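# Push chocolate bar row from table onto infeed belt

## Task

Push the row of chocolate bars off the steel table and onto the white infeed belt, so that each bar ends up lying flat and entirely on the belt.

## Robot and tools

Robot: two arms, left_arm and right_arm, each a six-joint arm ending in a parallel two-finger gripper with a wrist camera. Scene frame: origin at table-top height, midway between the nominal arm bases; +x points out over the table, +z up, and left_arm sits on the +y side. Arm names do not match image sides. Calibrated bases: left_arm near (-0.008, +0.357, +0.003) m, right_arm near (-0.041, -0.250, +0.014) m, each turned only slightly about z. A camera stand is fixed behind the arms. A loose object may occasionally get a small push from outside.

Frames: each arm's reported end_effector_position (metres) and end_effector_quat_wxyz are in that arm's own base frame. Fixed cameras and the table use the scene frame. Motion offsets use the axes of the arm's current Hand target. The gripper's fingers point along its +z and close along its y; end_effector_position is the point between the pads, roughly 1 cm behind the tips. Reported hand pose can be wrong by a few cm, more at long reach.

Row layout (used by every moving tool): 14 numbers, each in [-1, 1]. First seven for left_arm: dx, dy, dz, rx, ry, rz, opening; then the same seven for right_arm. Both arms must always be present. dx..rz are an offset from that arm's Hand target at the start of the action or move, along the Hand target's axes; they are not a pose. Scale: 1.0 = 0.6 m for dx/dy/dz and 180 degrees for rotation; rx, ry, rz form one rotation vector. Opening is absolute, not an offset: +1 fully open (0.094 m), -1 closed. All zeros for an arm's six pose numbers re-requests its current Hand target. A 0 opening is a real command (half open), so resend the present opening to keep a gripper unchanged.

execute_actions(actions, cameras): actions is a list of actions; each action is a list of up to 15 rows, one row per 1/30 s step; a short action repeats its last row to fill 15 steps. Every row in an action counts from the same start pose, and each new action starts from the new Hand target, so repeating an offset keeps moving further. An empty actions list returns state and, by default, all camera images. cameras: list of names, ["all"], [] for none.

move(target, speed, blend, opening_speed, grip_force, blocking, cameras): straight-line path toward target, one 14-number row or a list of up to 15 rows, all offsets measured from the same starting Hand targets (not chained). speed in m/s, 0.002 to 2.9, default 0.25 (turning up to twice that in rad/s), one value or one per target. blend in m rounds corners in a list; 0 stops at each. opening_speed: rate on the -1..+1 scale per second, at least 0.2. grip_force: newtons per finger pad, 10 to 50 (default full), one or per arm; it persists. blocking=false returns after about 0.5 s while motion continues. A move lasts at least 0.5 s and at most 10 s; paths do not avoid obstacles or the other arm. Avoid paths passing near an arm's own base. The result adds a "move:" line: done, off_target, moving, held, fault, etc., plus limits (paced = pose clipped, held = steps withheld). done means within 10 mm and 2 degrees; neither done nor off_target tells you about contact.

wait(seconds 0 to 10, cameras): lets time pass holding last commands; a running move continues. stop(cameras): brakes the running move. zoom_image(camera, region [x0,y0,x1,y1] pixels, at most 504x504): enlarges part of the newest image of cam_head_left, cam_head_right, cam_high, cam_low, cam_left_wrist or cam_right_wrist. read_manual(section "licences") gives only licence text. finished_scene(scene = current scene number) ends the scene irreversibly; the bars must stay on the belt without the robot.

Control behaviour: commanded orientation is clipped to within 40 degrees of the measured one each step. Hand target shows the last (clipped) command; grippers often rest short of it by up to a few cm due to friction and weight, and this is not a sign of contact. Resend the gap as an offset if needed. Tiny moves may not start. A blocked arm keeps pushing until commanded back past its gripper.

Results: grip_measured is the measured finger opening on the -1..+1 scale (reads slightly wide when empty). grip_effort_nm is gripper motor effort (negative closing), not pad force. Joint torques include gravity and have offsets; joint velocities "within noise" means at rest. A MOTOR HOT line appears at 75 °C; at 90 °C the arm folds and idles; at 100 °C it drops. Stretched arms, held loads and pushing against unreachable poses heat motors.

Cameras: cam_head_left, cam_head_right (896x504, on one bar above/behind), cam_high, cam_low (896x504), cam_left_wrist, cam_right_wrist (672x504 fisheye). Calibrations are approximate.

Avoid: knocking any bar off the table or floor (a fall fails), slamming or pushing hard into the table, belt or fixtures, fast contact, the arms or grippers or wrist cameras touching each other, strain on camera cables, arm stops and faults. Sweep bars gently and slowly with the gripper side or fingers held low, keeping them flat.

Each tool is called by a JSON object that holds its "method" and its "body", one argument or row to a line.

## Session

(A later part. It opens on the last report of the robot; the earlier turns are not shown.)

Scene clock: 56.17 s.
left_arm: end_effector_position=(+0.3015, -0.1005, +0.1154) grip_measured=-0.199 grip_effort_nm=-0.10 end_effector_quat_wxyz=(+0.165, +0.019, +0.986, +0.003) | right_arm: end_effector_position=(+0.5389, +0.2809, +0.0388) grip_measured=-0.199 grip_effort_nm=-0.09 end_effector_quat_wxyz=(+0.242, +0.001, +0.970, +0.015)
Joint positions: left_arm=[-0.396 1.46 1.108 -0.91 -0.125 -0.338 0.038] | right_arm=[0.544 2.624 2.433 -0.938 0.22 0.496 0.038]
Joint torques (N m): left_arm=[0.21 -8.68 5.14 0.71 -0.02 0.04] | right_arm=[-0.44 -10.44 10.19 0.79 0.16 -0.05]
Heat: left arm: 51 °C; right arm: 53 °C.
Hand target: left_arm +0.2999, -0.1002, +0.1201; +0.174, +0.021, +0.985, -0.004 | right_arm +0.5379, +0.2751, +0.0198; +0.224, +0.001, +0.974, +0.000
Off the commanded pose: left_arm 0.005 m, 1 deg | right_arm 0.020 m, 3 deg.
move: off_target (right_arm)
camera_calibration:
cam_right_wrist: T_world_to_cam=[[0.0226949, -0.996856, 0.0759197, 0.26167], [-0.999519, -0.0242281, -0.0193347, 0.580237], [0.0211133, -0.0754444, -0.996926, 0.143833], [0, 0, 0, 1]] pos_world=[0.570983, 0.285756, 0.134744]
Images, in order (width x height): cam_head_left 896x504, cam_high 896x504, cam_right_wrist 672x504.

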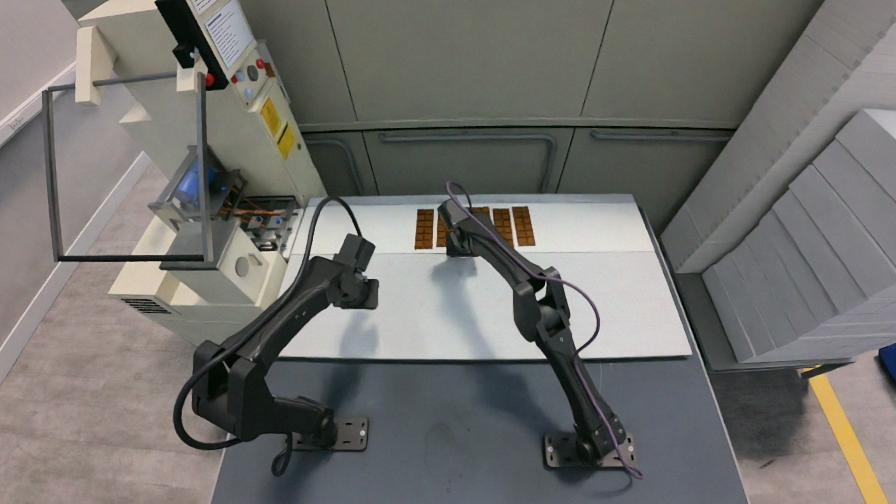

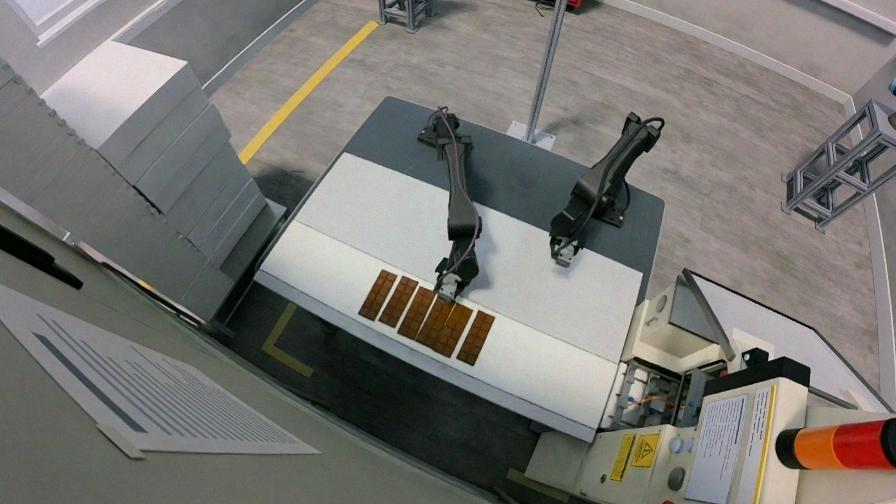

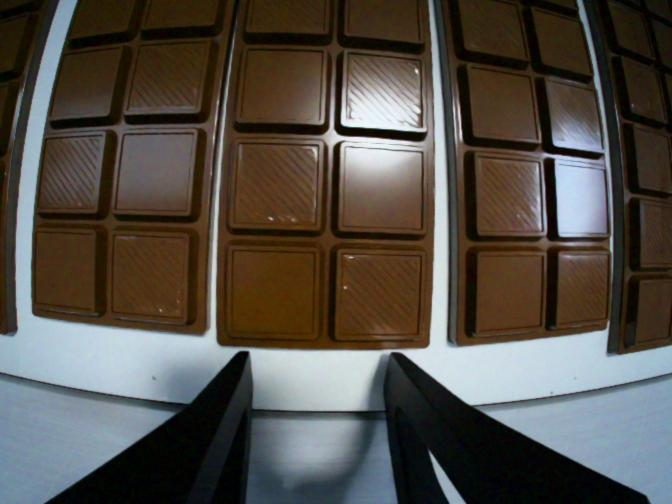

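{"method": "move", "body": {
  "target": [0, 0, 0, 0, 0, 0, -0.2, -0.0062, 0, -0.1268, 0, 0, 0, -0.2],
  "speed": 0.15,
  "cameras": ["cam_right_wrist", "cam_high", "cam_head_left"]
}}

{"method": "zoom_image", "body": {
  "camera": "cam_high",
  "region": [300, 230, 560, 376]
}}

{"method": "zoom_image", "body": {
  "camera": "cam_head_left",
  "region": [400, 190, 560, 280]
}}

Scene clock: 57.60 s.
left_arm: end_effector_position=(+0.3015, -0.1005, +0.1154) grip_measured=-0.199 grip_effort_nm=-0.10 end_effector_quat_wxyz=(+0.165, +0.019, +0.986, +0.003) | right_arm: end_effector_position=(+0.5038, +0.2721, +0.0402) grip_measured=-0.199 grip_effort_nm=-0.09 end_effector_quat_wxyz=(+0.188, -0.007, +0.982, -0.020)
Joint positions: left_arm=[-0.396 1.46 1.108 -0.91 -0.125 -0.338 0.038] | right_arm=[0.565 2.597 2.433 -1.101 0.23 0.515 0.038]
Joint torques (N m): left_arm=[0.23 -8.73 5.23 0.77 -0.04 0.01] | right_arm=[0.21 -19.29 8.72 0.71 0.18 0.08]
Heat: left arm: 51 °C; right arm: 53 °C.
Hand target: left_arm +0.2999, -0.1002, +0.1201; +0.174, +0.021, +0.985, -0.004 | right_arm +0.5081, +0.2751, +0.0896; +0.224, +0.001, +0.975, +0.000
Off the commanded pose: left_arm 0.005 m, 1 deg | right_arm 0.050 m, 5 deg.
move: off_target (right_arm)
camera_calibration:
cam_right_wrist: T_world_to_cam=[[0.0359395, -0.988995, 0.143521, 0.242135], [-0.995455, -0.0227551, 0.0924716, 0.538041], [-0.0881881, -0.146192, -0.985318, 0.21921], [0, 0, 0, 1]] pos_world=[0.546226, 0.28376, 0.131487]
Images, in order (width x height): cam_head_left 896x504, cam_high 896x504, cam_right_wrist 672x504.

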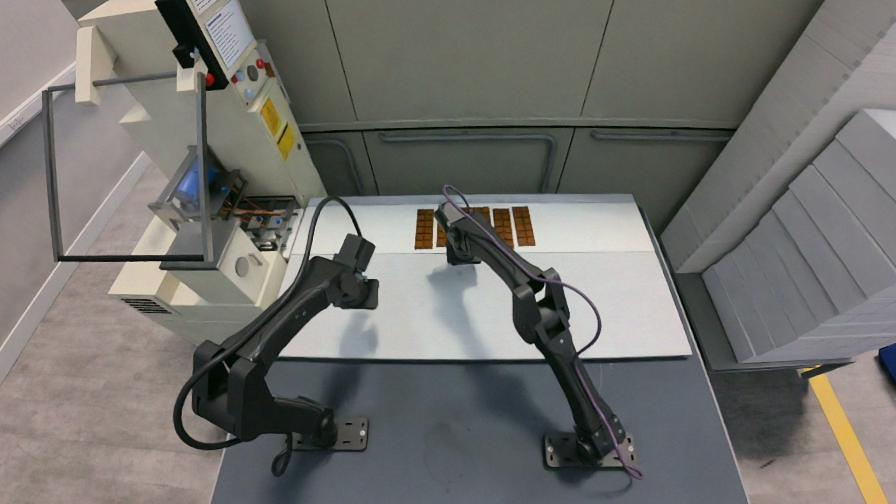

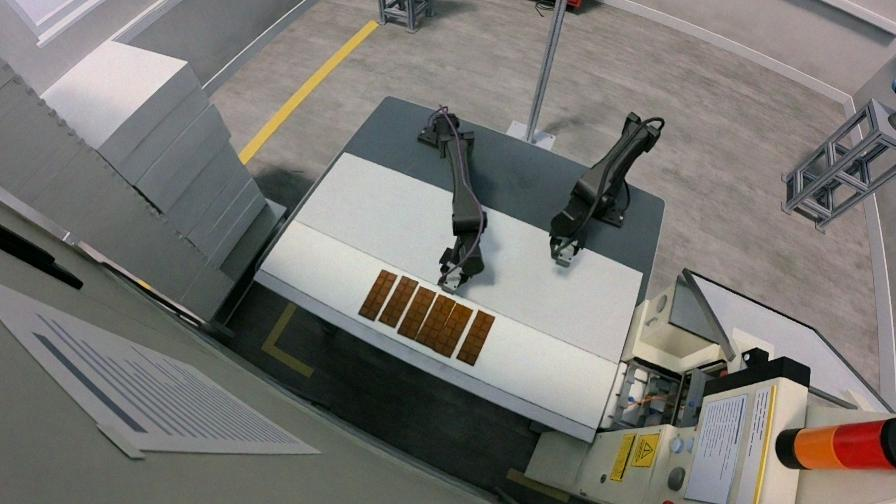

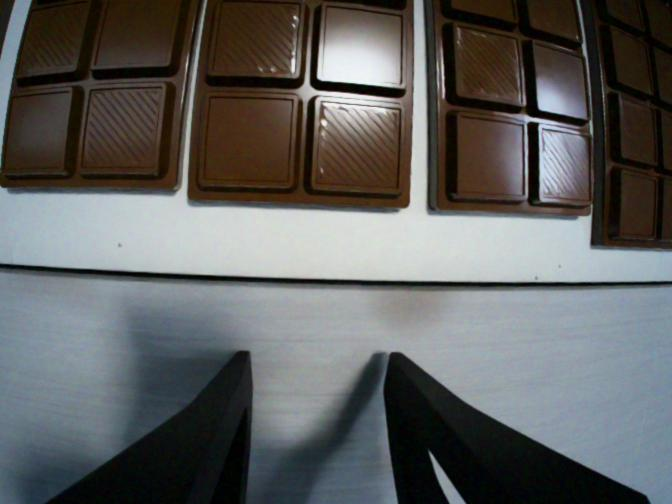

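Scaled by 1.938 from the camera's 896x504 image, which has a finer 1280x720 frame.

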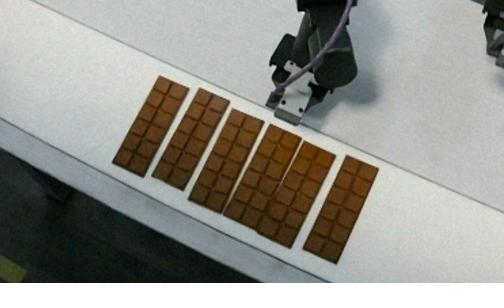

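Scaled by 3.150 from the camera's 896x504 image, which has a finer 1280x720 frame.

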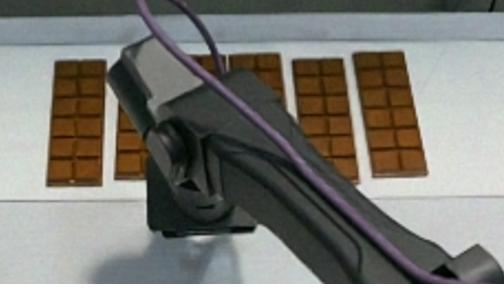

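{"method": "finished_scene", "body": {
  "scene": 1
}}

The scene is finished: the task was done.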